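# Place the orange cup upright in the black bowl

## Task

Get the orange cup standing inside the black bowl with its opening facing up, and leave it resting that way with no robot holding it.

## Robot and tools

Robot: two six-joint arms, each ending in a sixteen-motor hand. left_arm carries a left hand; right_arm carries a right hand, and the left is its mirror image. Scene frame: origin at table-top height, halfway between the nominal arm bases. +z points up, +x points out over the table, and left_arm sits on the +y side. The actual bases are offset from nominal: left_arm at (-0.017, +0.225, +0.007) m, right_arm at (+0.030, -0.378, +0.025) m, each turned about 1 degree in yaw. Each arm reports its hand pose, velocities and targets in its own base frame. Fixed cameras and the table use the scene frame.

Hand point axes (right hand): +z runs along the straight fingers toward the tips. +y points out of the palm face, which lies at y = -0.062 m. +x runs across the palm away from the thumb; on the left hand +x points toward the thumb. A rigid mast sits behind the wrist on the palm side (x +0.05 to +0.10, z -0.16 to -0.11, y up to +0.06 m) and can strike objects. Straight fingertips reach about z = +0.12 m. The fingertips carry rubber caps.

execute_actions(actions, cameras). actions is a list of actions, each lasting 0.5 s. Each action is a table of 1 to 15 rows, one row per 1/30 s step. If a table has fewer than 15 rows, its final row is held for the remaining steps. Every row is a single list of 48 numbers, each in [-1, 1], covering both arms even when only one moves. Order:
- left arm dx, dy, dz, rx, ry, rz
- left hand 16 hinge goals
- left current_limit, left speed
- right arm dx, dy, dz, rx, ry, rz
- right hand 16 hinge goals
- right current_limit, right speed

Arm numbers are offsets, not poses. They are measured from that arm's Hand target as it stood when the action began, along that arm's own base axes. 1.0 equals 0.6 m of translation or 180 degrees of rotation. rx, ry, rz form one rotation vector, turned about the Hand target's position. Within one action every row is measured from the same start, so rows do not add up. A new action starts from the updated target, so sending the same offset again moves further. A translation longer than 1.0 is scaled back along its direction.

Hand numbers are absolute goals for each hinge, mapped linearly between its two stops. Order within each hand: index_abd, index_mcp, index_pip, index_dip, middle_abd, middle_mcp, middle_pip, middle_dip, ring_abd, ring_mcp, ring_pip, ring_dip, thumb_cmc, thumb_axl, thumb_mcp, thumb_ipl. Values that give a straight hinge:
- _abd: 0.00
- _mcp: -0.75
- _pip: -0.58
- _dip: -0.70
- thumb_cmc: -0.71
- thumb_axl: -0.68
- thumb_mcp: -0.23
- thumb_ipl: -0.17
To bend the fingers toward the palm, raise _mcp, _pip and _dip toward +1. Raising thumb_cmc toward +1 brings the thumb round in front of the palm. A zero is a real goal, not 'leave unchanged'. To hold a hand as it is, repeat its hand_goal, hand_current_limit and hand_speed.

current_limit scales from 0 mA at -1 to 550 mA at +1, with a floor of 11 mA. speed sets the goal rate at (speed+1)/2 of 8.5 rad/s. Both start at +0.4 and -0.6 and stay at whatever was last sent. A finger presses only while its goal lies past the object's surface. It presses harder the further past, up to the current cap.

cameras: a list of names (cam_high, cam_low), ["all"] or []. By default you get images only when actions is empty. An unknown name invalidates the call.

zoom_image(camera, region): camera is cam_high or cam_low. region is [x0, y0, x1, y1] in pixels of the latest 896x504 image, origin at the top-left, at most 504 by 504. read_manual(section) only returns licence text. finished_scene(scene=1) ends the scene permanently; the cup must already sit correctly with no robot support.

Results per arm:
- end_effector_position (m) and end_effector_quat_wxyz, in the base frame.
- Hand target: the last commanded pose after clipping; the next offsets count from it.
- Joint positions, velocities (can read 'within noise') and torques. Torques include gravity and carry noise; numbers 3 and 4 wrap at ±28 N m.
- Per-step end_effector_position samples.
- hand_goal and hand_measured, on the same -1..1 scale.
- hand_current_ma (positive means pushing toward -1).
- hand_state per motor: moving, goal, blocked or overload.

Control behaviour:
- Orientation is clipped each step to within 40 degrees of the measured one.
- The hand often stops short of the target, and the arm sags under load. Commanding a little higher, or resending the missing distance, fixes this; waiting does not.
- A small offset may not move the arm at all.
- To release a push, command the target back past the hand point.
- Reported positions may be off by a few centimetres.
- Near the first joint's axis, a small hand move can swing the whole arm.

Things to avoid:
- Knocking anything off the table; that fails the task.
- Dropping the cup from height or releasing it while it moves.
- Hitting fixed or heavy objects, including the camera stand behind the arms.
- Any contact between the two arms. A hand gripping the other hand's fingers counts as this and can end the scene.
- Motor currents at 495 mA or more for 5 s. The motor then shuts off for 10 s.
- Long stretched-out holds or pushing toward unreachable poses. Motors heat up, a MOTOR HOT line may appear, and at 100 °C the arm drops with an OVER-TEMPERATURE FAULT.
- Arm stops. Hand commands sent during a stop are discarded.

A loose object may occasionally be nudged by an outside push. Smooth, low-effort motion and less elapsed time (thinking time included) are preferred.

Each tool is called after "Request:" by a JSON object that holds its "method" and its "body", one argument or row to a line.

## Session

Request:
{"method": "execute_actions", "body": {
  "actions": []
}}

Scene clock: 0.00 s.
left_arm: end_effector_position=(+0.5009, -0.1326, +0.2805) hand_goal=(+0.000, -0.754, -0.576, -0.696, +0.000, -0.754, -0.576, -0.696, +0.000, -0.754, -0.576, -0.696, -0.714, -0.678, -0.226, -0.168) hand_measured=(+0.000, -0.754, -0.576, -0.696, +0.000, -0.754, -0.576, -0.696, +0.000, -0.754, -0.576, -0.696, -0.714, -0.678, -0.226, -0.168) hand_current_ma=(+0, +0, +0, +0, +0, +0, +0, +0, +0, +0, +0, +0, +0, +0, +0, +0) hand_state=(goal, goal, goal, goal, goal, goal, goal, goal, goal, goal, goal, goal, goal, goal, goal, goal) hand_current_limit=0.40 hand_speed=-0.60 end_effector_quat_wxyz=(+0.531, +0.427, +0.694, +0.234) | right_arm: end_effector_position=(+0.4979, +0.1339, +0.2252) hand_goal=(+0.000, -0.754, -0.576, -0.696, +0.000, -0.754, -0.576, -0.696, +0.000, -0.754, -0.576, -0.696, -0.714, -0.678, -0.226, -0.168) hand_measured=(+0.000, -0.754, -0.576, -0.696, +0.000, -0.754, -0.576, -0.696, +0.000, -0.754, -0.576, -0.696, -0.714, -0.678, -0.226, -0.168) hand_current_ma=(+0, +0, +0, +0, +0, +0, +0, +0, +0, +0, +0, +0, +0, +0, +0, +0) hand_state=(goal, goal, goal, goal, goal, goal, goal, goal, goal, goal, goal, goal, goal, goal, goal, goal) hand_current_limit=0.40 hand_speed=-0.60 end_effector_quat_wxyz=(+0.189, +0.618, +0.758, +0.094)
Joint positions: left_arm=[-0.509 1.238 0.683 0.199 -0.351 -0.732] | right_arm=[0.416 1.298 1.043 -0.967 0.247 0.168]
Joint velocities: within noise
Joint torques (N m): no reading
Heat: left arm: hottest shoulder 36 °C; right arm: hottest waist 39 °C.
Hand target: left_arm +0.5062, -0.1355, +0.3004; +0.548, +0.417, +0.686, +0.235 | right_arm +0.5058, +0.1373, +0.2444; +0.197, +0.617, +0.754, +0.111

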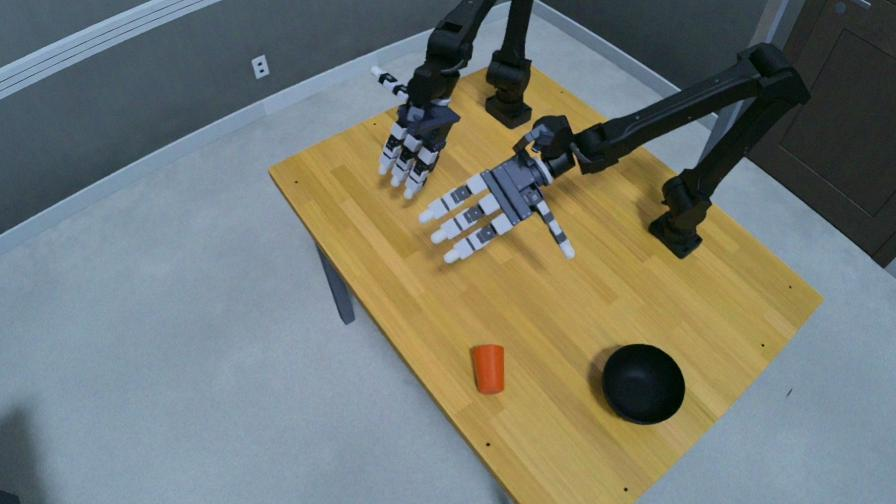

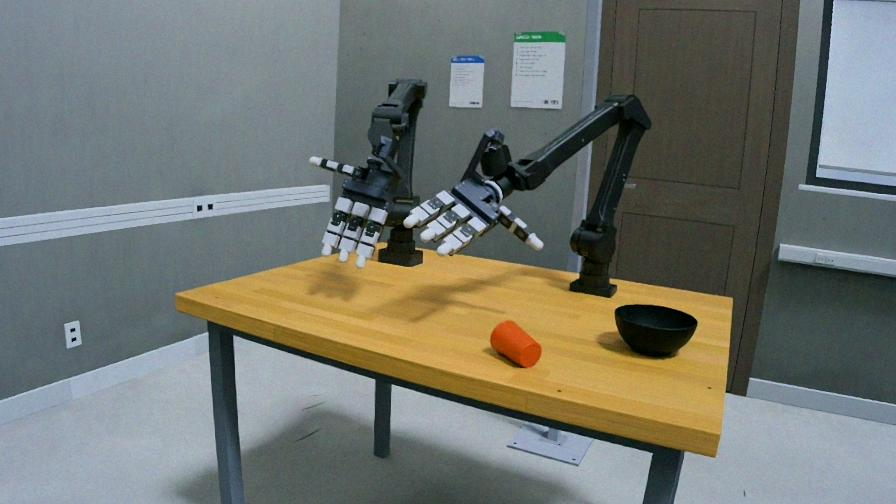

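Request:
{"method": "zoom_image", "body": {
  "camera": "cam_high",
  "region": [440, 310, 720, 467]
}}

Request:
{"method": "zoom_image", "body": {
  "camera": "cam_low",
  "region": [460, 280, 740, 437]
}}

Request:
{"method": "zoom_image", "body": {
  "camera": "cam_high",
  "region": [440, 40, 840, 304]
}}

Request:
{"method": "zoom_image", "body": {
  "camera": "cam_high",
  "region": [250, 40, 600, 280]
}}

Request:
{"method": "zoom_image", "body": {
  "camera": "cam_low",
  "region": [290, 70, 670, 310]
}}

Scaled by 1.800 from the camera's 896x504 image, which has a finer 1280x720 frame.

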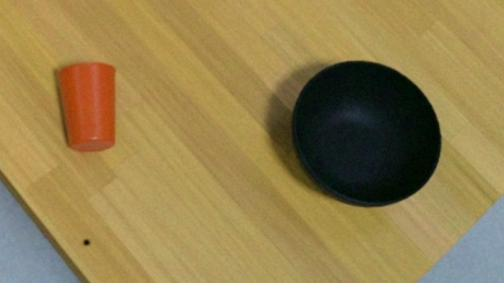

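Scaled by 1.800 from the camera's 896x504 image, which has a finer 1280x720 frame.

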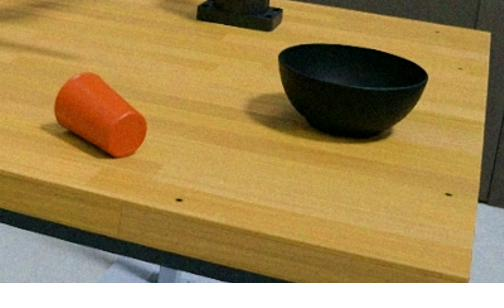

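Scaled by 1.260 from the camera's 896x504 image, which has a finer 1280x720 frame.

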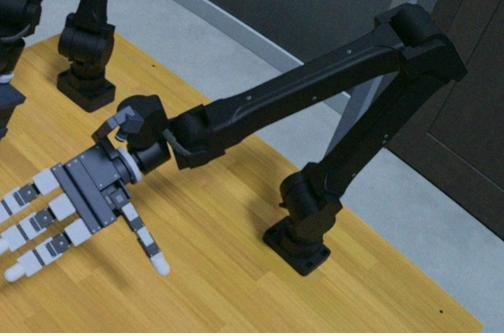

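Scaled by 1.440 from the camera's 896x504 image, which has a finer 1280x720 frame.

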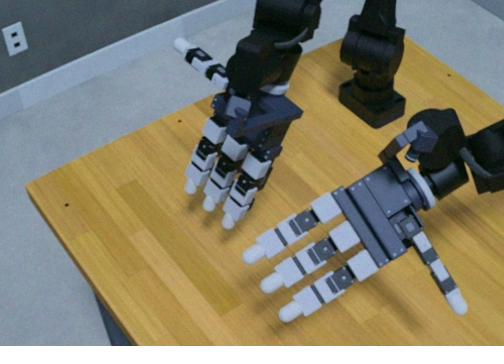

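Scaled by 1.326 from the camera's 896x504 image, which has a finer 1280x720 frame.

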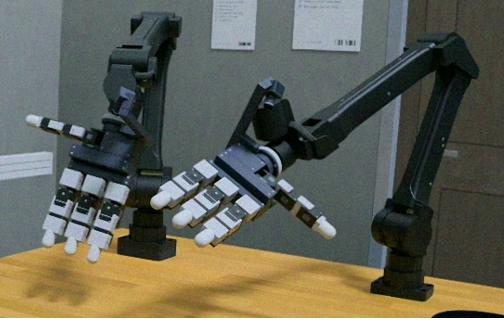

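Request:
{"method": "execute_actions", "body": {
  "actions": [
    [[0.0233,-0.004,-0.05,-0.1031,0.0174,-0.0144,0.095,0.205,-0.576,-0.696,0,-0.754,-0.576,-0.696,0,-0.754,-0.576,-0.696,0.571,-0.678,-0.226,-0.168,0.4,-0.6,0,0,0,0,0,0,0,-0.754,-0.576,-0.696,0,-0.754,-0.576,-0.696,0,-0.754,-0.576,-0.696,-0.714,-0.678,-0.226,-0.168,0.4,-0.6]],
    [[0.0233,-0.004,-0.05,-0.1031,0.0174,-0.0144,0.095,0.205,-0.576,-0.696,0,-0.754,-0.576,-0.696,0,-0.754,-0.576,-0.696,0.571,-0.678,-0.226,-0.168,0.4,-0.6,0,0,0,0,0,0,0,-0.754,-0.576,-0.696,0,-0.754,-0.576,-0.696,0,-0.754,-0.576,-0.696,-0.714,-0.678,-0.226,-0.168,0.4,-0.6]],
    [[0.0233,-0.004,-0.05,-0.1031,0.0174,-0.0144,0.095,0.205,-0.576,-0.696,0,-0.754,-0.576,-0.696,0,-0.754,-0.576,-0.696,0.571,-0.678,-0.226,-0.168,0.4,-0.6,0,0,0,0,0,0,0,-0.754,-0.576,-0.696,0,-0.754,-0.576,-0.696,0,-0.754,-0.576,-0.696,-0.714,-0.678,-0.226,-0.168,0.4,-0.6]],
    [[0.0233,-0.004,-0.05,-0.1031,0.0174,-0.0144,0.095,0.205,-0.576,-0.696,0,-0.754,-0.576,-0.696,0,-0.754,-0.576,-0.696,0.571,-0.678,-0.226,-0.168,0.4,-0.6,0,0,0,0,0,0,0,-0.754,-0.576,-0.696,0,-0.754,-0.576,-0.696,0,-0.754,-0.576,-0.696,-0.714,-0.678,-0.226,-0.168,0.4,-0.6]]
  ],
  "cameras": ["all"]
}}

Scene clock: 13.97 s.
left_arm: end_effector_position=(+0.5615, -0.1504, +0.1812) hand_goal=(+0.094, +0.204, -0.576, -0.696, +0.000, -0.754, -0.576, -0.696, +0.000, -0.754, -0.576, -0.696, +0.570, -0.678, -0.226, -0.168) hand_measured=(+0.086, +0.202, -0.576, -0.696, -0.002, -0.752, -0.576, -0.696, -0.002, -0.752, -0.576, -0.696, +0.550, -0.678, -0.226, -0.168) hand_current_ma=(-4, +0, +0, +0, +0, +0, +0, +0, +0, +0, +0, +0, -17, +0, +0, +0) hand_state=(goal, goal, goal, goal, goal, goal, goal, goal, goal, goal, goal, goal, goal, goal, goal, goal) hand_current_limit=0.40 hand_speed=-0.60 end_effector_quat_wxyz=(+0.628, +0.088, +0.707, -0.314) | right_arm: end_effector_position=(+0.4979, +0.1339, +0.2252) hand_goal=(+0.000, -0.754, -0.576, -0.696, +0.000, -0.754, -0.576, -0.696, +0.000, -0.754, -0.576, -0.696, -0.714, -0.678, -0.226, -0.168) hand_measured=(+0.000, -0.754, -0.576, -0.696, +0.000, -0.754, -0.576, -0.696, +0.000, -0.754, -0.576, -0.696, -0.714, -0.678, -0.224, -0.168) hand_current_ma=(+0, +0, +0, +0, +0, +0, +0, +0, +0, +0, +0, +0, +0, +0, +1, +0) hand_state=(goal, goal, goal, goal, goal, goal, goal, goal, goal, goal, goal, goal, goal, goal, goal, goal) hand_current_limit=0.40 hand_speed=-0.60 end_effector_quat_wxyz=(+0.189, +0.618, +0.758, +0.094)
Joint positions: left_arm=[-0.295 1.491 0.673 0.803 0.293 -1.907] | right_arm=[0.416 1.298 1.043 -0.967 0.247 0.168]
Joint torques (N m): left_arm=[1.67 -7.47 5.75 3.34 0.02 -0.02] | right_arm=[0.32 -7.12 12.72 1.33 0.42 0]
Heat: left arm: hottest shoulder 36 °C; right arm: hottest waist 39 °C.
Hand target: left_arm +0.5621, -0.1451, +0.1802; +0.632, +0.081, +0.703, -0.316 | right_arm +0.5058, +0.1373, +0.2444; +0.197, +0.617, +0.754, +0.111
Off the commanded pose: left_arm 0.005 m, 1 deg | right_arm 0.021 m, 2 deg.
Step readings (end_effector_position of left_arm | right_arm):
0: (+0.5009, -0.1326, +0.2805) | (+0.4979, +0.1339, +0.2252)
1: (+0.5011, -0.1333, +0.2801) | (+0.4979, +0.1339, +0.2252)
2: (+0.5018, -0.1366, +0.2780) | (+0.4979, +0.1339, +0.2252)
4: (+0.5045, -0.1429, +0.2721) | (+0.4979, +0.1339, +0.2252)
8: (+0.5083, -0.1487, +0.2603) | (+0.4979, +0.1339, +0.2252)
15: (+0.5110, -0.1422, +0.2541) | (+0.4979, +0.1339, +0.2252)
16: (+0.5112, -0.1425, +0.2536) | (+0.4979, +0.1339, +0.2252)
17: (+0.5121, -0.1452, +0.2520) | (+0.4979, +0.1339, +0.2252)
19: (+0.5164, -0.1486, +0.2473) | (+0.4979, +0.1339, +0.2252)
23: (+0.5227, -0.1496, +0.2358) | (+0.4979, +0.1339, +0.2252)
30: (+0.5269, -0.1443, +0.2302) | (+0.4979, +0.1339, +0.2252)
31: (+0.5272, -0.1446, +0.2303) | (+0.4979, +0.1339, +0.2252)
32: (+0.5281, -0.1472, +0.2297) | (+0.4979, +0.1339, +0.2252)
34: (+0.5321, -0.1518, +0.2261) | (+0.4979, +0.1339, +0.2252)
38: (+0.5394, -0.1525, +0.2148) | (+0.4979, +0.1339, +0.2252)
45: (+0.5457, -0.1466, +0.2084) | (+0.4979, +0.1339, +0.2252)
46: (+0.5458, -0.1474, +0.2088) | (+0.4979, +0.1339, +0.2252)
47: (+0.5465, -0.1502, +0.2090) | (+0.4979, +0.1339, +0.2252)
49: (+0.5497, -0.1555, +0.2074) | (+0.4979, +0.1339, +0.2252)
53: (+0.5574, -0.1543, +0.1941) | (+0.4979, +0.1339, +0.2252)
60: (+0.5614, -0.1480, +0.1785) | (+0.4979, +0.1339, +0.2252)

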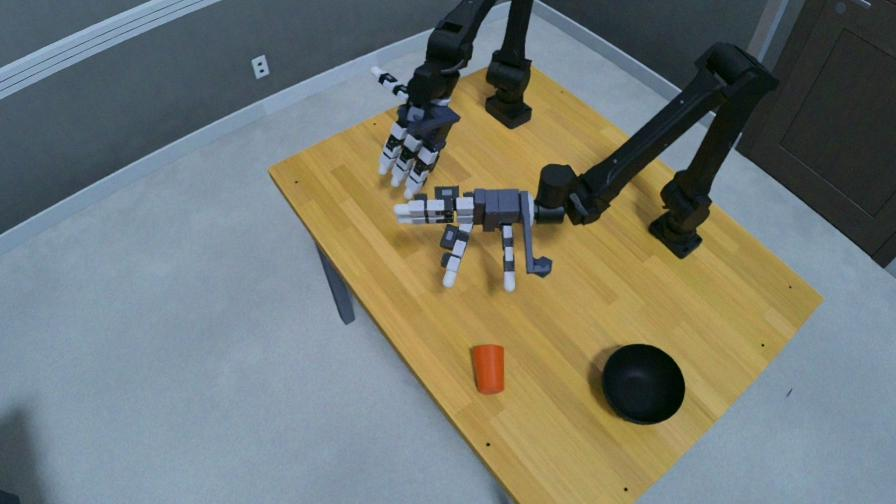

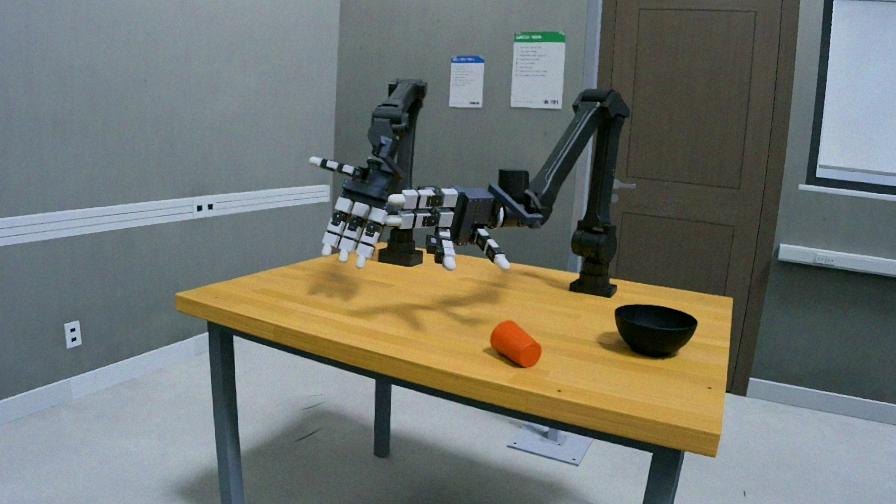

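Request:
{"method": "execute_actions", "body": {
  "actions": [
    [[0,0,-0.0583,0,0,0,0.095,0.205,-0.576,-0.696,0,-0.754,-0.576,-0.696,0,-0.754,-0.576,-0.696,0.571,-0.678,-0.226,-0.168,0.4,-0.6,0,0,0,0,0,0,0,-0.754,-0.576,-0.696,0,-0.754,-0.576,-0.696,0,-0.754,-0.576,-0.696,-0.714,-0.678,-0.226,-0.168,0.4,-0.6]],
    [[0,0,-0.0583,0,0,0,0.095,0.205,-0.576,-0.696,0,-0.754,-0.576,-0.696,0,-0.754,-0.576,-0.696,0.571,-0.678,-0.226,-0.168,0.4,-0.6,0,0,0,0,0,0,0,-0.754,-0.576,-0.696,0,-0.754,-0.576,-0.696,0,-0.754,-0.576,-0.696,-0.714,-0.678,-0.226,-0.168,0.4,-0.6]]
  ],
  "cameras": ["all"]
}}

Request:
{"method": "zoom_image", "body": {
  "camera": "cam_high",
  "region": [380, 180, 660, 420]
}}

Request:
{"method": "zoom_image", "body": {
  "camera": "cam_low",
  "region": [380, 180, 660, 400]
}}

Scene clock: 16.73 s.
left_arm: end_effector_position=(+0.5603, -0.1502, +0.1043) hand_goal=(+0.094, +0.204, -0.576, -0.696, +0.000, -0.754, -0.576, -0.696, +0.000, -0.754, -0.576, -0.696, +0.570, -0.678, -0.226, -0.168) hand_measured=(+0.086, +0.204, -0.576, -0.696, -0.002, -0.752, -0.576, -0.696, -0.002, -0.752, -0.576, -0.696, +0.552, -0.678, -0.226, -0.168) hand_current_ma=(-4, +0, +0, +0, +0, +0, +0, +0, +0, +0, +0, +0, -15, +0, +0, +0) hand_state=(goal, goal, goal, goal, goal, goal, goal, goal, goal, goal, goal, goal, goal, goal, goal, goal) hand_current_limit=0.40 hand_speed=-0.60 end_effector_quat_wxyz=(+0.624, +0.086, +0.710, -0.315) | right_arm: end_effector_position=(+0.4979, +0.1339, +0.2252) hand_goal=(+0.000, -0.754, -0.576, -0.696, +0.000, -0.754, -0.576, -0.696, +0.000, -0.754, -0.576, -0.696, -0.714, -0.678, -0.226, -0.168) hand_measured=(+0.000, -0.754, -0.576, -0.696, +0.000, -0.754, -0.576, -0.696, +0.000, -0.754, -0.576, -0.696, -0.714, -0.678, -0.224, -0.168) hand_current_ma=(+0, +0, +0, +0, +0, +0, +0, +0, +0, +0, +0, +0, +0, +0, +1, +0) hand_state=(goal, goal, goal, goal, goal, goal, goal, goal, goal, goal, goal, goal, goal, goal, goal, goal) hand_current_limit=0.40 hand_speed=-0.60 end_effector_quat_wxyz=(+0.189, +0.618, +0.758, +0.094)
Joint positions: left_arm=[-0.295 1.703 0.625 1.054 0.293 -1.911] | right_arm=[0.416 1.298 1.043 -0.967 0.247 0.168]
Joint torques (N m): left_arm=[1.67 -9.05 4.64 3.41 -0.01 0] | right_arm=[0.32 -7.12 12.71 1.36 0.42 0]
Heat: left arm: hottest shoulder 36 °C; right arm: hottest waist 39 °C.
Hand target: left_arm +0.5621, -0.1451, +0.1103; +0.632, +0.081, +0.703, -0.316 | right_arm +0.5058, +0.1373, +0.2444; +0.197, +0.617, +0.754, +0.111
Off the commanded pose: left_arm 0.008 m, 1 deg | right_arm 0.021 m, 2 deg.
Step readings (end_effector_position of left_arm | right_arm):
0: (+0.5615, -0.1504, +0.1811) | (+0.4979, +0.1339, +0.2252)
1: (+0.5615, -0.1504, +0.1814) | (+0.4979, +0.1339, +0.2252)
2: (+0.5616, -0.1504, +0.1811) | (+0.4979, +0.1339, +0.2252)
4: (+0.5624, -0.1507, +0.1789) | (+0.4979, +0.1339, +0.2252)
8: (+0.5613, -0.1504, +0.1543) | (+0.4979, +0.1339, +0.2252)
15: (+0.5596, -0.1500, +0.1362) | (+0.4979, +0.1339, +0.2252)
16: (+0.5598, -0.1500, +0.1374) | (+0.4979, +0.1339, +0.2252)
17: (+0.5604, -0.1502, +0.1389) | (+0.4979, +0.1339, +0.2252)
19: (+0.5624, -0.1508, +0.1396) | (+0.4979, +0.1339, +0.2252)
23: (+0.5627, -0.1509, +0.1206) | (+0.4979, +0.1339, +0.2252)
30: (+0.5598, -0.1501, +0.1020) | (+0.4979, +0.1339, +0.2252)

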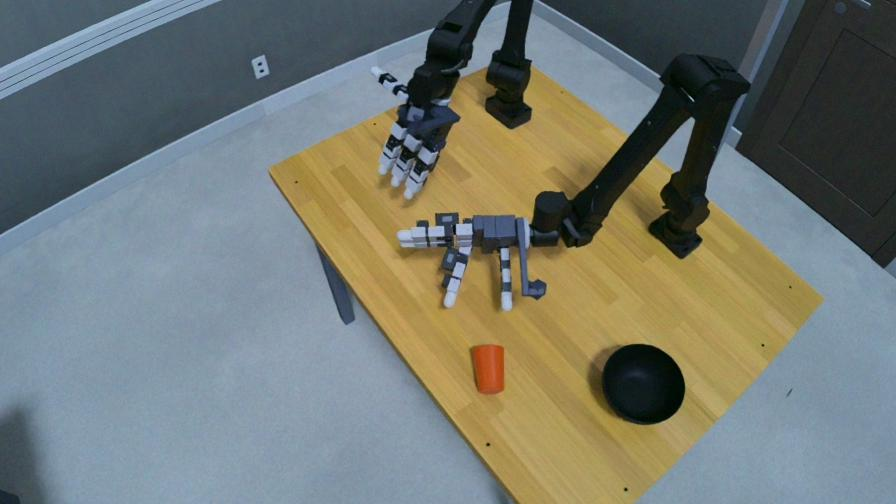

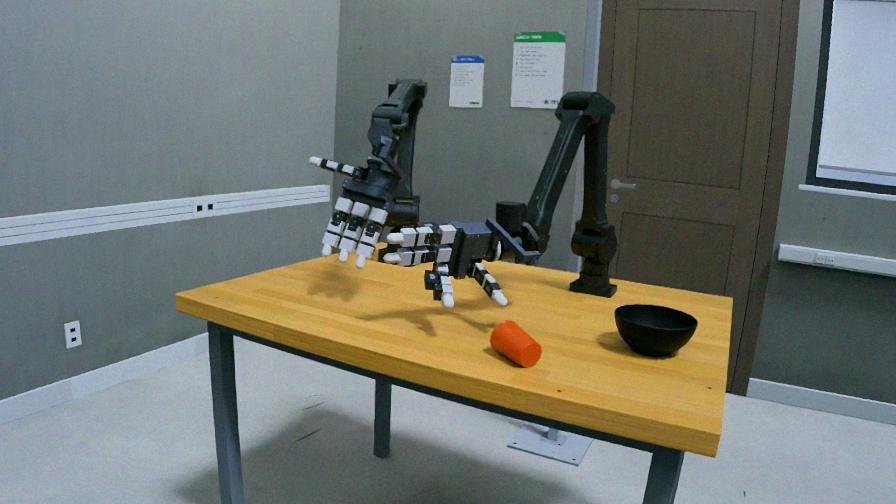

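Scaled by 1.800 from the camera's 896x504 image, which has a finer 1280x720 frame.

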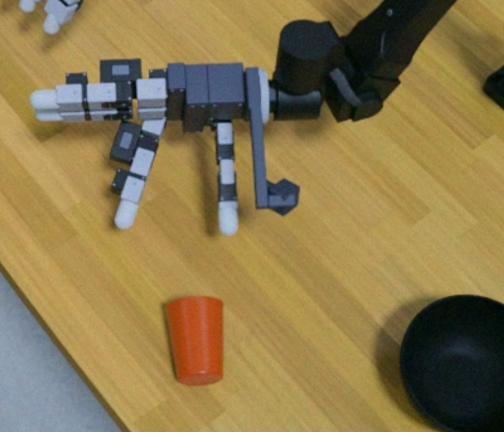

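Scaled by 1.800 from the camera's 896x504 image, which has a finer 1280x720 frame.

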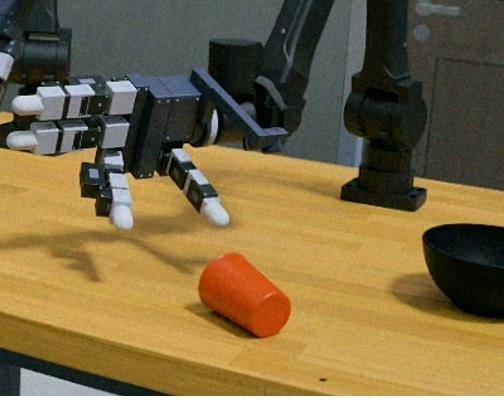

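Request:
{"method": "execute_actions", "body": {
  "actions": [
    [[0.025,0.0356,-0.0269,0,0,0,0.095,0.25,-0.576,-0.696,0,-0.754,-0.576,-0.696,0,-0.754,-0.576,-0.696,0.571,-0.678,-0.36,-0.168,0.4,-0.6,0,0,0,0,0,0,0,-0.754,-0.576,-0.696,0,-0.754,-0.576,-0.696,0,-0.754,-0.576,-0.696,-0.714,-0.678,-0.226,-0.168,0.4,-0.6]],
    [[0.025,0.0356,-0.0269,0,0,0,0.095,0.25,-0.576,-0.696,0,-0.754,-0.576,-0.696,0,-0.754,-0.576,-0.696,0.571,-0.678,-0.36,-0.168,0.4,-0.6,0,0,0,0,0,0,0,-0.754,-0.576,-0.696,0,-0.754,-0.576,-0.696,0,-0.754,-0.576,-0.696,-0.714,-0.678,-0.226,-0.168,0.4,-0.6]]
  ],
  "cameras": ["all"]
}}

Request:
{"method": "zoom_image", "body": {
  "camera": "cam_high",
  "region": [400, 220, 600, 420]
}}

Request:
{"method": "zoom_image", "body": {
  "camera": "cam_low",
  "region": [400, 200, 600, 400]
}}

Scene clock: 19.10 s.
left_arm: end_effector_position=(+0.5727, -0.1022, +0.0564) hand_goal=(+0.094, +0.250, -0.576, -0.696, +0.000, -0.754, -0.576, -0.696, +0.000, -0.754, -0.576, -0.696, +0.570, -0.678, -0.360, -0.168) hand_measured=(+0.086, +0.250, -0.576, -0.696, -0.002, -0.752, -0.576, -0.696, -0.002, -0.752, -0.576, -0.696, +0.552, -0.678, -0.358, -0.168) hand_current_ma=(-4, +0, +0, +0, +0, +1, +0, +0, +0, +1, +0, +0, -15, +0, +1, +0) hand_state=(goal, goal, goal, goal, goal, goal, goal, goal, goal, goal, goal, goal, goal, goal, goal, goal) hand_current_limit=0.40 hand_speed=-0.60 end_effector_quat_wxyz=(+0.610, +0.079, +0.723, -0.314) | right_arm: end_effector_position=(+0.4979, +0.1339, +0.2252) hand_goal=(+0.000, -0.754, -0.576, -0.696, +0.000, -0.754, -0.576, -0.696, +0.000, -0.754, -0.576, -0.696, -0.714, -0.678, -0.226, -0.168) hand_measured=(+0.000, -0.754, -0.576, -0.696, +0.000, -0.754, -0.576, -0.696, +0.000, -0.754, -0.576, -0.696, -0.714, -0.678, -0.224, -0.168) hand_current_ma=(+0, +0, +0, +0, +0, +0, +0, +0, +0, +0, +0, +0, +0, +0, +1, +0) hand_state=(goal, goal, goal, goal, goal, goal, goal, goal, goal, goal, goal, goal, goal, goal, goal, goal) hand_current_limit=0.40 hand_speed=-0.60 end_effector_quat_wxyz=(+0.189, +0.618, +0.758, +0.094)
Joint positions: left_arm=[-0.171 1.831 0.631 1.137 0.412 -1.911] | right_arm=[0.416 1.298 1.043 -0.967 0.247 0.168]
Joint torques (N m): left_arm=[1.44 -9.47 6.75 3.29 0.04 0] | right_arm=[0.26 -7.06 12.72 1.31 0.42 0]
Heat: left arm: hottest shoulder 36 °C; right arm: hottest waist 39 °C.
Hand target: left_arm +0.5920, -0.1025, +0.0779; +0.632, +0.081, +0.703, -0.316 | right_arm +0.5058, +0.1373, +0.2444; +0.197, +0.617, +0.754, +0.111
Off the commanded pose: left_arm 0.029 m, 3 deg | right_arm 0.021 m, 2 deg.
Step readings (end_effector_position of left_arm | right_arm):
0: (+0.5603, -0.1502, +0.1043) | (+0.4979, +0.1339, +0.2252)
1: (+0.5603, -0.1505, +0.1044) | (+0.4979, +0.1339, +0.2252)
2: (+0.5607, -0.1503, +0.1045) | (+0.4979, +0.1339, +0.2252)
4: (+0.5620, -0.1486, +0.1034) | (+0.4979, +0.1339, +0.2252)
8: (+0.5656, -0.1340, +0.0898) | (+0.4979, +0.1339, +0.2252)
15: (+0.5672, -0.1242, +0.0798) | (+0.4979, +0.1339, +0.2252)
16: (+0.5672, -0.1248, +0.0803) | (+0.4979, +0.1339, +0.2252)
17: (+0.5674, -0.1251, +0.0806) | (+0.4979, +0.1339, +0.2252)
19: (+0.5681, -0.1242, +0.0785) | (+0.4979, +0.1339, +0.2252)
23: (+0.5695, -0.1113, +0.0629) | (+0.4979, +0.1339, +0.2252)
30: (+0.5703, -0.1017, +0.0535) | (+0.4979, +0.1339, +0.2252)

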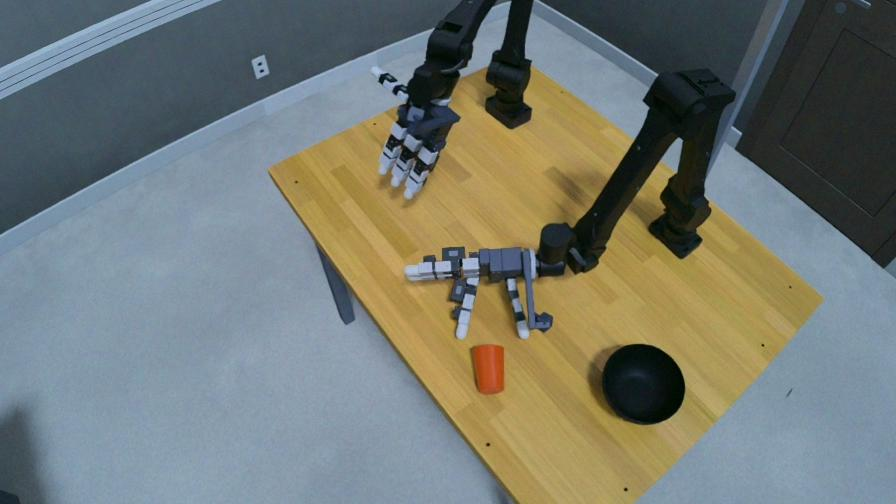

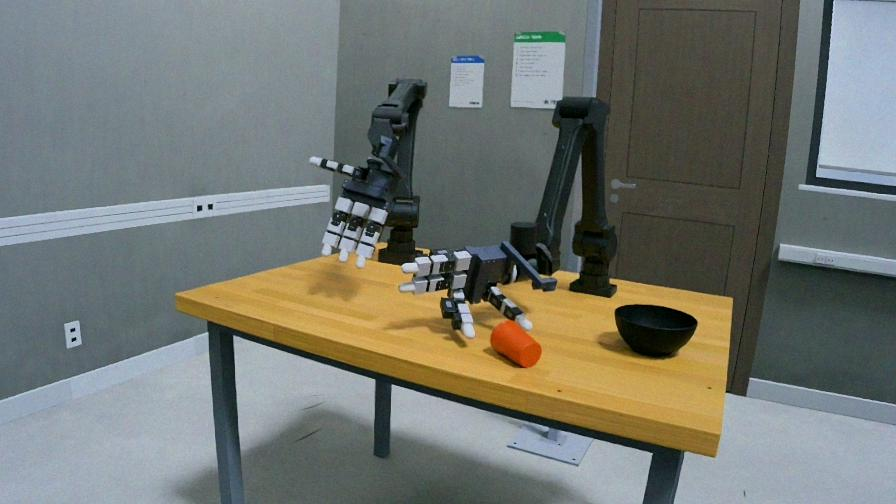

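Scaled by 2.520 from the camera's 896x504 image, which has a finer 1280x720 frame.

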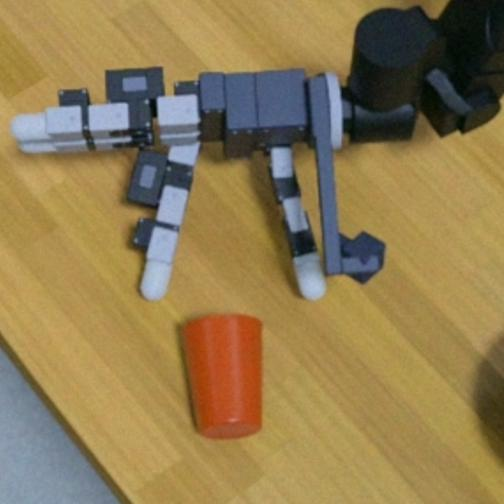

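Scaled by 2.520 from the camera's 896x504 image, which has a finer 1280x720 frame.

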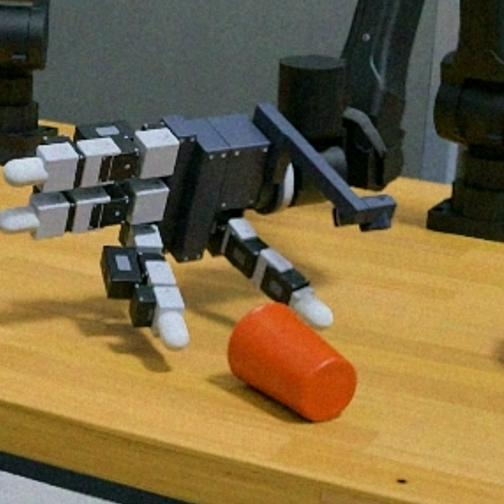

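Request:
{"method": "zoom_image", "body": {
  "camera": "cam_high",
  "region": [445, 310, 535, 400]
}}

Request:
{"method": "zoom_image", "body": {
  "camera": "cam_low",
  "region": [455, 290, 555, 380]
}}

Request:
{"method": "zoom_image", "body": {
  "camera": "cam_high",
  "region": [590, 330, 700, 440]
}}

Scaled by 5.600 from the camera's 896x504 image, which has a finer 1280x720 frame.

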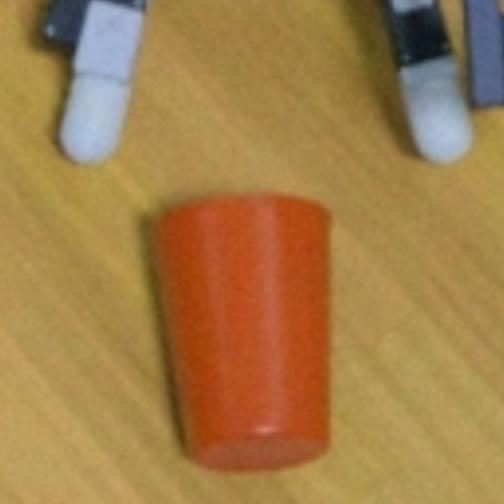

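Scaled by 5.040 from the camera's 896x504 image, which has a finer 1280x720 frame.

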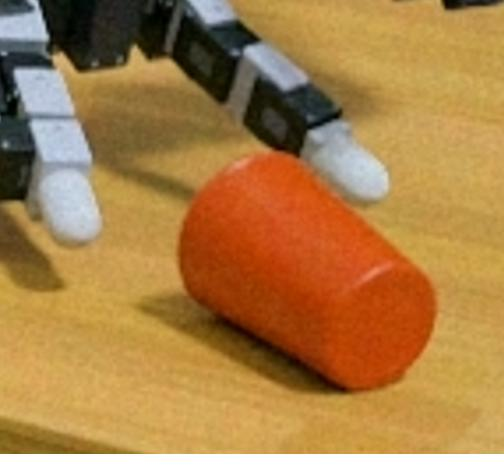

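Scaled by 4.582 from the camera's 896x504 image, which has a finer 1280x720 frame.

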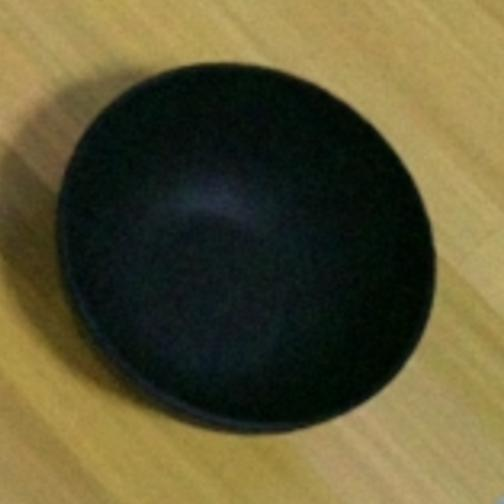

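Request:
{"method": "execute_actions", "body": {
  "actions": [
    [[0.0225,0.0371,-0.002,0,0,0,0.095,0.25,-0.576,-0.696,0,-0.754,-0.576,-0.696,0,-0.754,-0.576,-0.696,0.571,-0.678,-0.36,-0.168,0.4,-0.6,0,0,0,0,0,0,0,-0.754,-0.576,-0.696,0,-0.754,-0.576,-0.696,0,-0.754,-0.576,-0.696,-0.714,-0.678,-0.226,-0.168,0.4,-0.6]],
    [[0.0225,0.0371,-0.002,0,0,0,0.095,0.25,-0.576,-0.696,0,-0.754,-0.576,-0.696,0,-0.754,-0.576,-0.696,0.571,-0.678,-0.36,-0.168,0.4,-0.6,0,0,0,0,0,0,0,-0.754,-0.576,-0.696,0,-0.754,-0.576,-0.696,0,-0.754,-0.576,-0.696,-0.714,-0.678,-0.226,-0.168,0.4,-0.6]]
  ],
  "cameras": ["all"]
}}

Request:
{"method": "zoom_image", "body": {
  "camera": "cam_high",
  "region": [430, 290, 550, 410]
}}

Request:
{"method": "zoom_image", "body": {
  "camera": "cam_low",
  "region": [440, 270, 570, 390]
}}

Scene clock: 22.83 s.
left_arm: end_effector_position=(+0.6019, -0.0599, +0.0639) hand_goal=(+0.094, +0.250, -0.576, -0.696, +0.000, -0.754, -0.576, -0.696, +0.000, -0.754, -0.576, -0.696, +0.570, -0.678, -0.360, -0.168) hand_measured=(+0.086, +0.250, -0.576, -0.696, -0.002, -0.752, -0.576, -0.696, -0.002, -0.752, -0.576, -0.696, +0.552, -0.678, -0.358, -0.168) hand_current_ma=(-4, +0, +0, +0, +0, +1, +0, +0, +0, +1, +0, +0, -15, +0, +1, +0) hand_state=(goal, goal, goal, goal, goal, goal, goal, goal, goal, goal, goal, goal, goal, goal, goal, goal) hand_current_limit=0.40 hand_speed=-0.60 end_effector_quat_wxyz=(+0.622, +0.081, +0.712, -0.315) | right_arm: end_effector_position=(+0.4979, +0.1339, +0.2252) hand_goal=(+0.000, -0.754, -0.576, -0.696, +0.000, -0.754, -0.576, -0.696, +0.000, -0.754, -0.576, -0.696, -0.714, -0.678, -0.226, -0.168) hand_measured=(+0.000, -0.754, -0.576, -0.696, +0.000, -0.754, -0.576, -0.696, +0.000, -0.754, -0.576, -0.696, -0.714, -0.678, -0.224, -0.168) hand_current_ma=(+0, +0, +0, +0, +0, +0, +0, +0, +0, +0, +0, +0, +0, +0, +1, +0) hand_state=(goal, goal, goal, goal, goal, goal, goal, goal, goal, goal, goal, goal, goal, goal, goal, goal) hand_current_limit=0.40 hand_speed=-0.60 end_effector_quat_wxyz=(+0.189, +0.618, +0.758, +0.094)
Joint positions: left_arm=[-0.059 1.863 0.694 1.137 0.523 -1.911] | right_arm=[0.416 1.298 1.043 -0.967 0.247 0.168]
Joint torques (N m): left_arm=[1.44 -9.7 7.1 2.14 0.04 -0.01] | right_arm=[0.26 -7.06 12.68 1.32 0.42 0]
Heat: left arm: hottest shoulder 36 °C; right arm: hottest waist 38 °C.
Hand target: left_arm +0.6191, -0.0580, +0.0756; +0.632, +0.081, +0.703, -0.316 | right_arm +0.5058, +0.1373, +0.2444; +0.197, +0.617, +0.754, +0.111
Off the commanded pose: left_arm 0.021 m, 2 deg | right_arm 0.021 m, 2 deg.
Step readings (end_effector_position of left_arm | right_arm):
0: (+0.5727, -0.1022, +0.0564) | (+0.4979, +0.1339, +0.2252)
1: (+0.5727, -0.1025, +0.0564) | (+0.4979, +0.1339, +0.2252)
2: (+0.5731, -0.1028, +0.0569) | (+0.4979, +0.1339, +0.2252)
4: (+0.5748, -0.1020, +0.0581) | (+0.4979, +0.1339, +0.2252)
8: (+0.5832, -0.0899, +0.0624) | (+0.4979, +0.1339, +0.2252)
15: (+0.5878, -0.0809, +0.0629) | (+0.4979, +0.1339, +0.2252)
16: (+0.5877, -0.0813, +0.0625) | (+0.4979, +0.1339, +0.2252)
17: (+0.5881, -0.0817, +0.0625) | (+0.4979, +0.1339, +0.2252)
19: (+0.5901, -0.0811, +0.0621) | (+0.4979, +0.1339, +0.2252)
23: (+0.5977, -0.0693, +0.0630) | (+0.4979, +0.1339, +0.2252)
30: (+0.6019, -0.0597, +0.0646) | (+0.4979, +0.1339, +0.2252)

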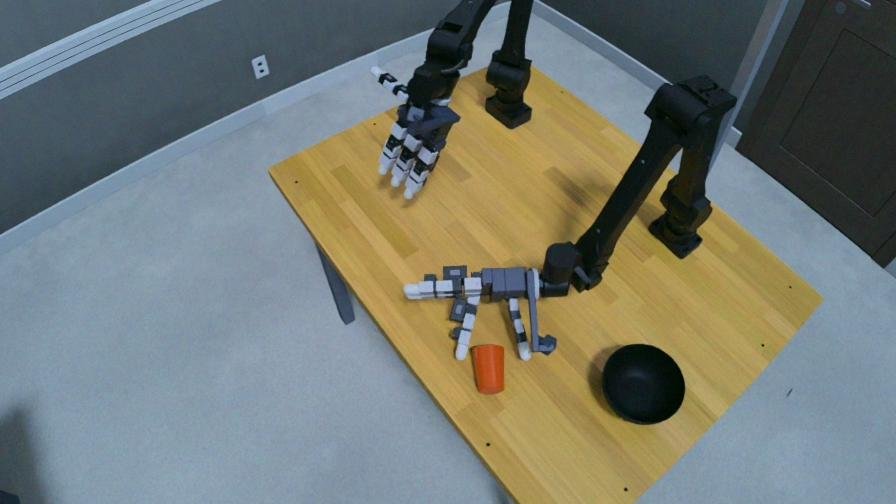

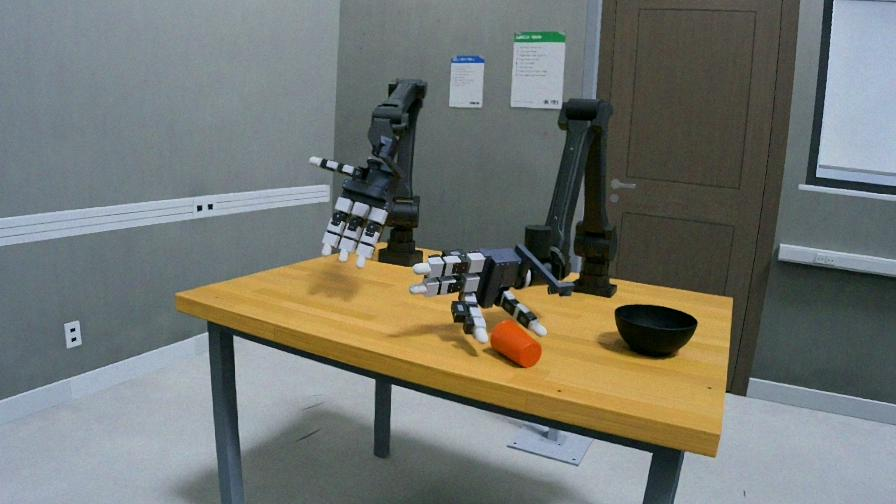

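Scaled by 4.200 from the camera's 896x504 image, which has a finer 1280x720 frame.

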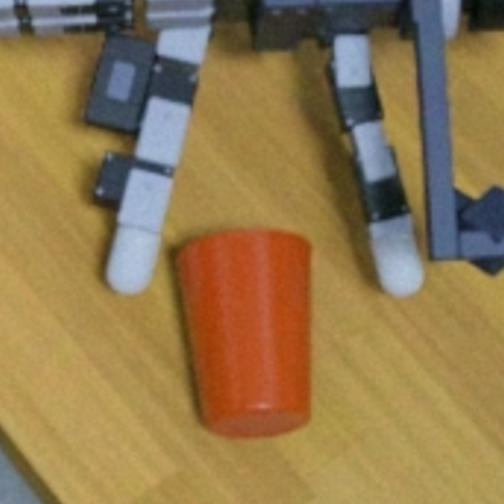

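Scaled by 3.877 from the camera's 896x504 image, which has a finer 1280x720 frame.

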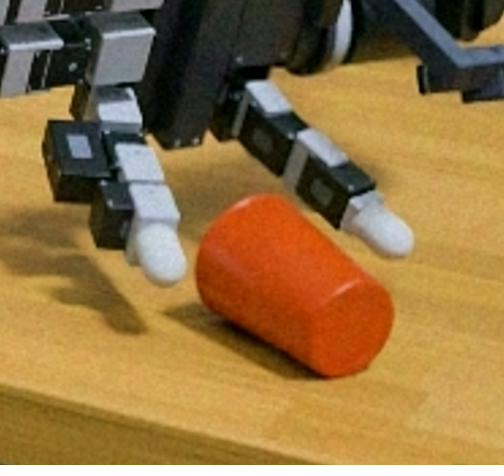

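Request:
{"method": "execute_actions", "body": {
  "actions": [
    [[0.0165,-0.0023,-0.0125,0,0,0,0.095,0.25,-0.576,-0.696,0,-0.754,-0.576,-0.696,0,-0.754,-0.576,-0.696,0.571,-0.678,-0.36,-0.168,0.4,-0.6,0,0,0,0,0,0,0,-0.754,-0.576,-0.696,0,-0.754,-0.576,-0.696,0,-0.754,-0.576,-0.696,-0.714,-0.678,-0.226,-0.168,0.4,-0.6]]
  ],
  "cameras": ["all"]
}}

Request:
{"method": "zoom_image", "body": {
  "camera": "cam_high",
  "region": [430, 290, 550, 410]
}}

Request:
{"method": "zoom_image", "body": {
  "camera": "cam_low",
  "region": [440, 270, 570, 390]
}}

Scene clock: 23.83 s.
left_arm: end_effector_position=(+0.6111, -0.0604, +0.0531) hand_goal=(+0.094, +0.250, -0.576, -0.696, +0.000, -0.754, -0.576, -0.696, +0.000, -0.754, -0.576, -0.696, +0.570, -0.678, -0.360, -0.168) hand_measured=(+0.086, +0.250, -0.576, -0.696, -0.002, -0.752, -0.576, -0.696, -0.002, -0.752, -0.576, -0.696, +0.552, -0.678, -0.358, -0.168) hand_current_ma=(-4, +0, +0, +0, +0, +1, +0, +0, +0, +1, +0, +0, -15, +0, +1, +0) hand_state=(goal, goal, goal, goal, goal, goal, goal, goal, goal, goal, goal, goal, goal, goal, goal, goal) hand_current_limit=0.40 hand_speed=-0.60 end_effector_quat_wxyz=(+0.618, +0.079, +0.715, -0.315) | right_arm: end_effector_position=(+0.4979, +0.1339, +0.2252) hand_goal=(+0.000, -0.754, -0.576, -0.696, +0.000, -0.754, -0.576, -0.696, +0.000, -0.754, -0.576, -0.696, -0.714, -0.678, -0.226, -0.168) hand_measured=(+0.000, -0.754, -0.576, -0.696, +0.000, -0.754, -0.576, -0.696, +0.000, -0.754, -0.576, -0.696, -0.714, -0.678, -0.224, -0.168) hand_current_ma=(+0, +0, +0, +0, +0, +0, +0, +0, +0, +0, +0, +0, +0, +0, +1, +0) hand_state=(goal, goal, goal, goal, goal, goal, goal, goal, goal, goal, goal, goal, goal, goal, goal, goal) hand_current_limit=0.40 hand_speed=-0.60 end_effector_quat_wxyz=(+0.189, +0.618, +0.758, +0.094)
Joint positions: left_arm=[-0.059 1.901 0.723 1.137 0.523 -1.911] | right_arm=[0.416 1.298 1.043 -0.967 0.247 0.168]
Joint torques (N m): left_arm=[1.2 -10.05 7.05 2.43 -0.03 0] | right_arm=[0.38 -6.95 12.72 1.33 0.42 -0.01]
Heat: left arm: hottest shoulder 36 °C; right arm: hottest waist 38 °C.
Hand target: left_arm +0.6290, -0.0593, +0.0681; +0.632, +0.081, +0.703, -0.316 | right_arm +0.5058, +0.1373, +0.2444; +0.197, +0.617, +0.754, +0.111
Off the commanded pose: left_arm 0.023 m, 2 deg | right_arm 0.021 m, 2 deg.
Step readings (end_effector_position of left_arm | right_arm):
0: (+0.6019, -0.0599, +0.0637) | (+0.4979, +0.1339, +0.2252)
1: (+0.6019, -0.0599, +0.0637) | (+0.4979, +0.1339, +0.2252)
2: (+0.6024, -0.0599, +0.0634) | (+0.4979, +0.1339, +0.2252)
4: (+0.6050, -0.0601, +0.0621) | (+0.4979, +0.1339, +0.2252)
8: (+0.6107, -0.0603, +0.0564) | (+0.4979, +0.1339, +0.2252)
15: (+0.6111, -0.0604, +0.0531) | (+0.4979, +0.1339, +0.2252)

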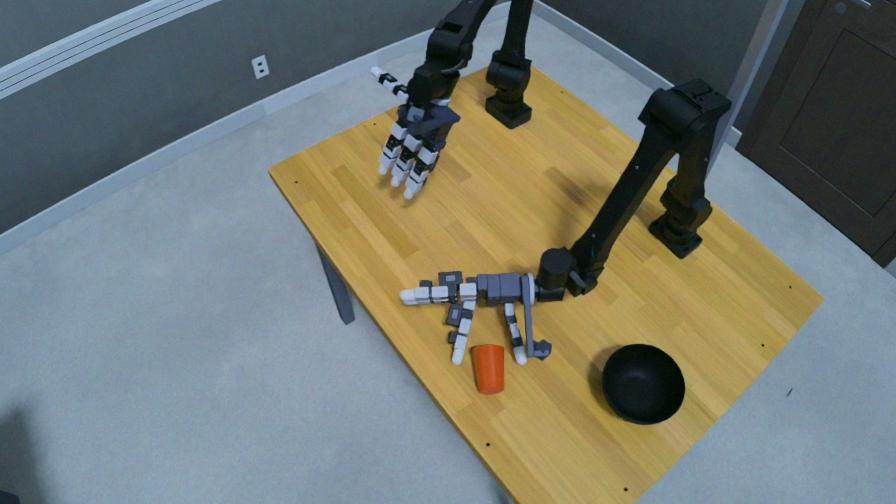

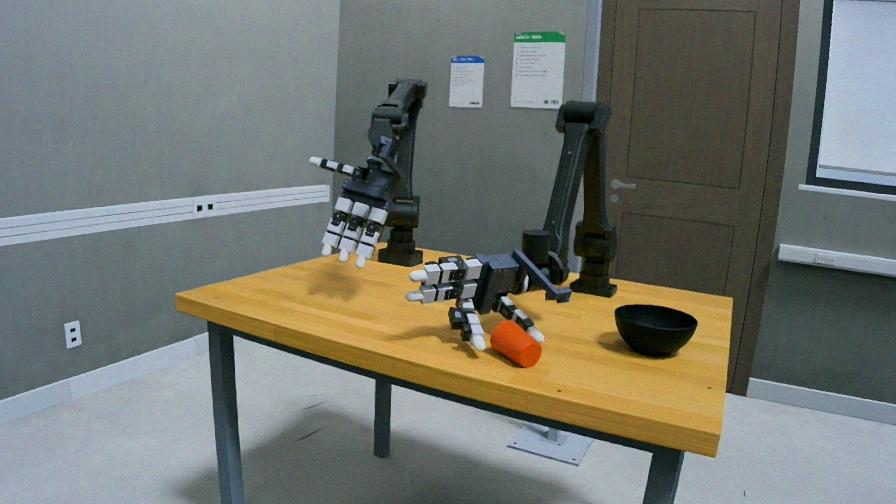

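Scaled by 4.200 from the camera's 896x504 image, which has a finer 1280x720 frame.

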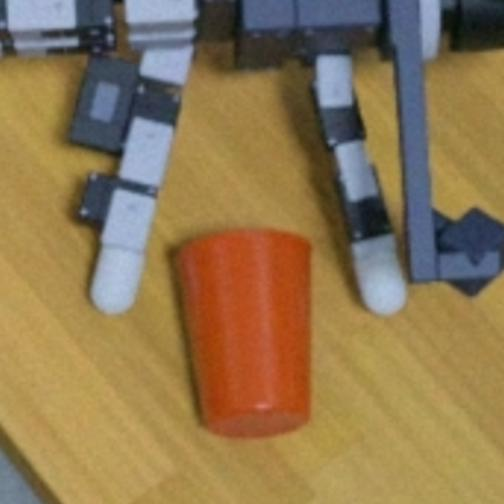

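Scaled by 3.877 from the camera's 896x504 image, which has a finer 1280x720 frame.

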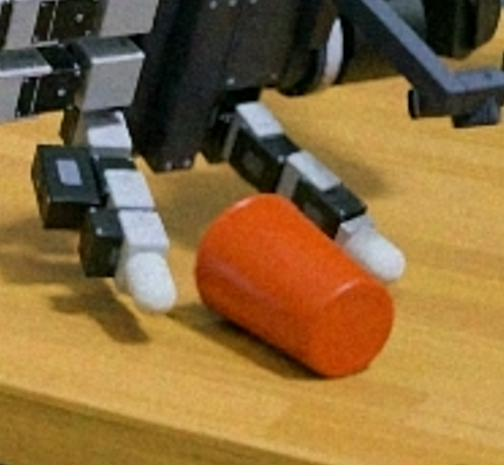

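Request:
{"method": "execute_actions", "body": {
  "actions": [
    [[0,0,0,0,0,0,0.095,0.56,-0.576,-0.696,0,-0.754,-0.576,-0.696,0,-0.754,-0.576,-0.696,0.571,-0.678,-0.08,-0.168,0,-0.9,0,0,0,0,0,0,0,-0.754,-0.576,-0.696,0,-0.754,-0.576,-0.696,0,-0.754,-0.576,-0.696,-0.714,-0.678,-0.226,-0.168,0.4,-0.6]],
    [[0,0,0,0,0,0,0.095,0.56,-0.576,-0.696,0,-0.754,-0.576,-0.696,0,-0.754,-0.576,-0.696,0.571,-0.678,-0.08,-0.168,0,-0.9,0,0,0,0,0,0,0,-0.754,-0.576,-0.696,0,-0.754,-0.576,-0.696,0,-0.754,-0.576,-0.696,-0.714,-0.678,-0.226,-0.168,0.4,-0.6]]
  ],
  "cameras": ["all"]
}}

Request:
{"method": "zoom_image", "body": {
  "camera": "cam_high",
  "region": [430, 290, 550, 410]
}}

Request:
{"method": "zoom_image", "body": {
  "camera": "cam_low",
  "region": [440, 270, 570, 390]
}}

Scene clock: 25.40 s.
left_arm: end_effector_position=(+0.6111, -0.0604, +0.0531) hand_goal=(+0.094, +0.560, -0.576, -0.696, +0.000, -0.754, -0.576, -0.696, +0.000, -0.754, -0.576, -0.696, +0.570, -0.678, -0.080, -0.168) hand_measured=(+0.086, +0.416, -0.612, -0.706, -0.002, -0.752, -0.576, -0.696, -0.002, -0.752, -0.576, -0.696, +0.554, -0.678, -0.210, -0.178) hand_current_ma=(-4, -275, -43, -5, +0, +1, +0, +0, +0, +1, +0, +0, -11, +0, -275, -9) hand_state=(goal, blocked, blocked, goal, goal, goal, goal, goal, goal, goal, goal, goal, goal, goal, blocked, goal) hand_current_limit=0.00 hand_speed=-0.90 end_effector_quat_wxyz=(+0.618, +0.079, +0.715, -0.315) | right_arm: end_effector_position=(+0.4979, +0.1339, +0.2252) hand_goal=(+0.000, -0.754, -0.576, -0.696, +0.000, -0.754, -0.576, -0.696, +0.000, -0.754, -0.576, -0.696, -0.714, -0.678, -0.226, -0.168) hand_measured=(+0.000, -0.754, -0.576, -0.696, +0.000, -0.754, -0.576, -0.696, +0.000, -0.754, -0.576, -0.696, -0.714, -0.678, -0.224, -0.168) hand_current_ma=(+0, +0, +0, +0, +0, +0, +0, +0, +0, +0, +0, +0, +0, +0, +1, +0) hand_state=(goal, goal, goal, goal, goal, goal, goal, goal, goal, goal, goal, goal, goal, goal, goal, goal) hand_current_limit=0.40 hand_speed=-0.60 end_effector_quat_wxyz=(+0.189, +0.618, +0.758, +0.094)
Joint positions: left_arm=[-0.059 1.901 0.723 1.137 0.523 -1.911] | right_arm=[0.416 1.298 1.043 -0.967 0.247 0.168]
Joint torques (N m): left_arm=[1.14 -10.11 7.05 2.43 -0.03 0] | right_arm=[0.26 -7.06 12.71 1.32 0.42 0]
Heat: left arm: hottest shoulder 36 °C; right arm: hottest waist 38 °C.
Hand target: left_arm +0.6290, -0.0593, +0.0681; +0.632, +0.081, +0.703, -0.316 | right_arm +0.5058, +0.1373, +0.2444; +0.197, +0.617, +0.754, +0.111
Off the commanded pose: left_arm 0.023 m, 2 deg | right_arm 0.021 m, 2 deg.
Step readings (end_effector_position of left_arm | right_arm):
0: (+0.6111, -0.0604, +0.0531) | (+0.4979, +0.1339, +0.2252)
1: (+0.6111, -0.0604, +0.0531) | (+0.4979, +0.1339, +0.2252)
2: (+0.6111, -0.0604, +0.0531) | (+0.4979, +0.1339, +0.2252)
4: (+0.6111, -0.0604, +0.0531) | (+0.4979, +0.1339, +0.2252)
8: (+0.6111, -0.0604, +0.0531) | (+0.4979, +0.1339, +0.2252)
15: (+0.6111, -0.0604, +0.0531) | (+0.4979, +0.1339, +0.2252)
16: (+0.6111, -0.0604, +0.0531) | (+0.4979, +0.1339, +0.2252)
17: (+0.6111, -0.0604, +0.0531) | (+0.4979, +0.1339, +0.2252)
19: (+0.6111, -0.0604, +0.0531) | (+0.4979, +0.1339, +0.2252)
23: (+0.6111, -0.0604, +0.0531) | (+0.4979, +0.1339, +0.2252)
30: (+0.6111, -0.0604, +0.0531) | (+0.4979, +0.1339, +0.2252)

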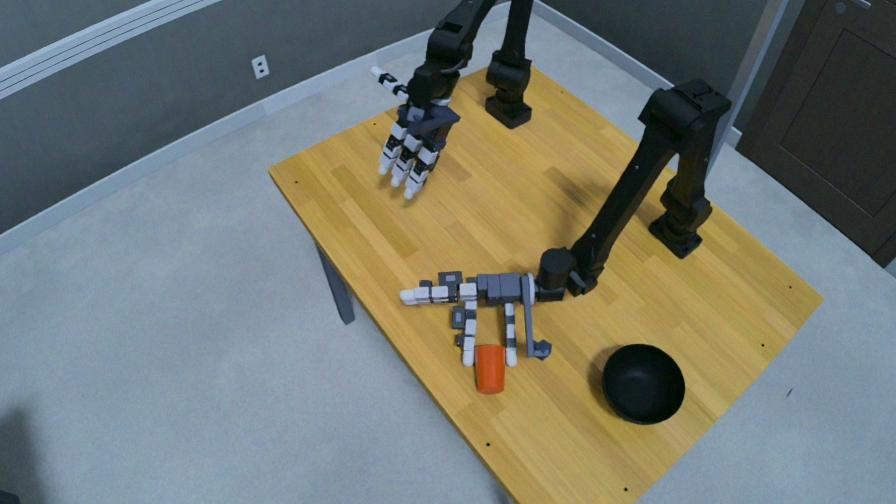

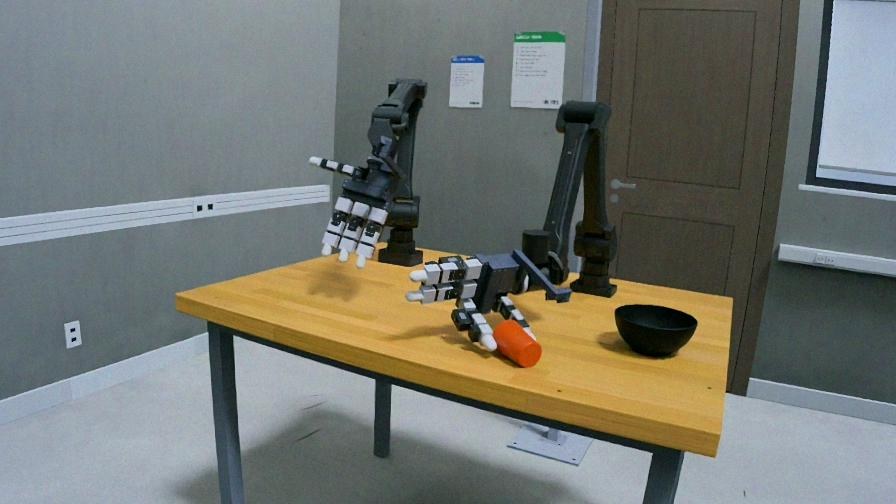

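Scaled by 4.200 from the camera's 896x504 image, which has a finer 1280x720 frame.

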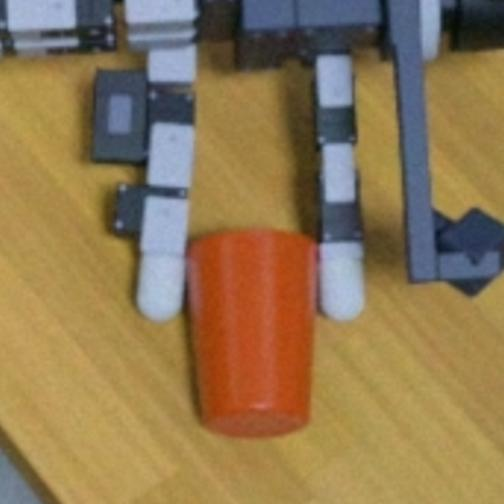

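Scaled by 3.877 from the camera's 896x504 image, which has a finer 1280x720 frame.

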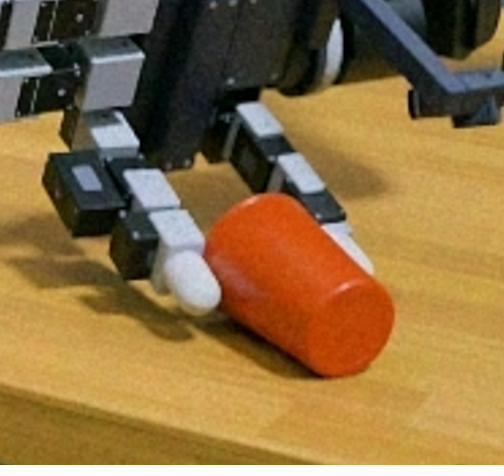

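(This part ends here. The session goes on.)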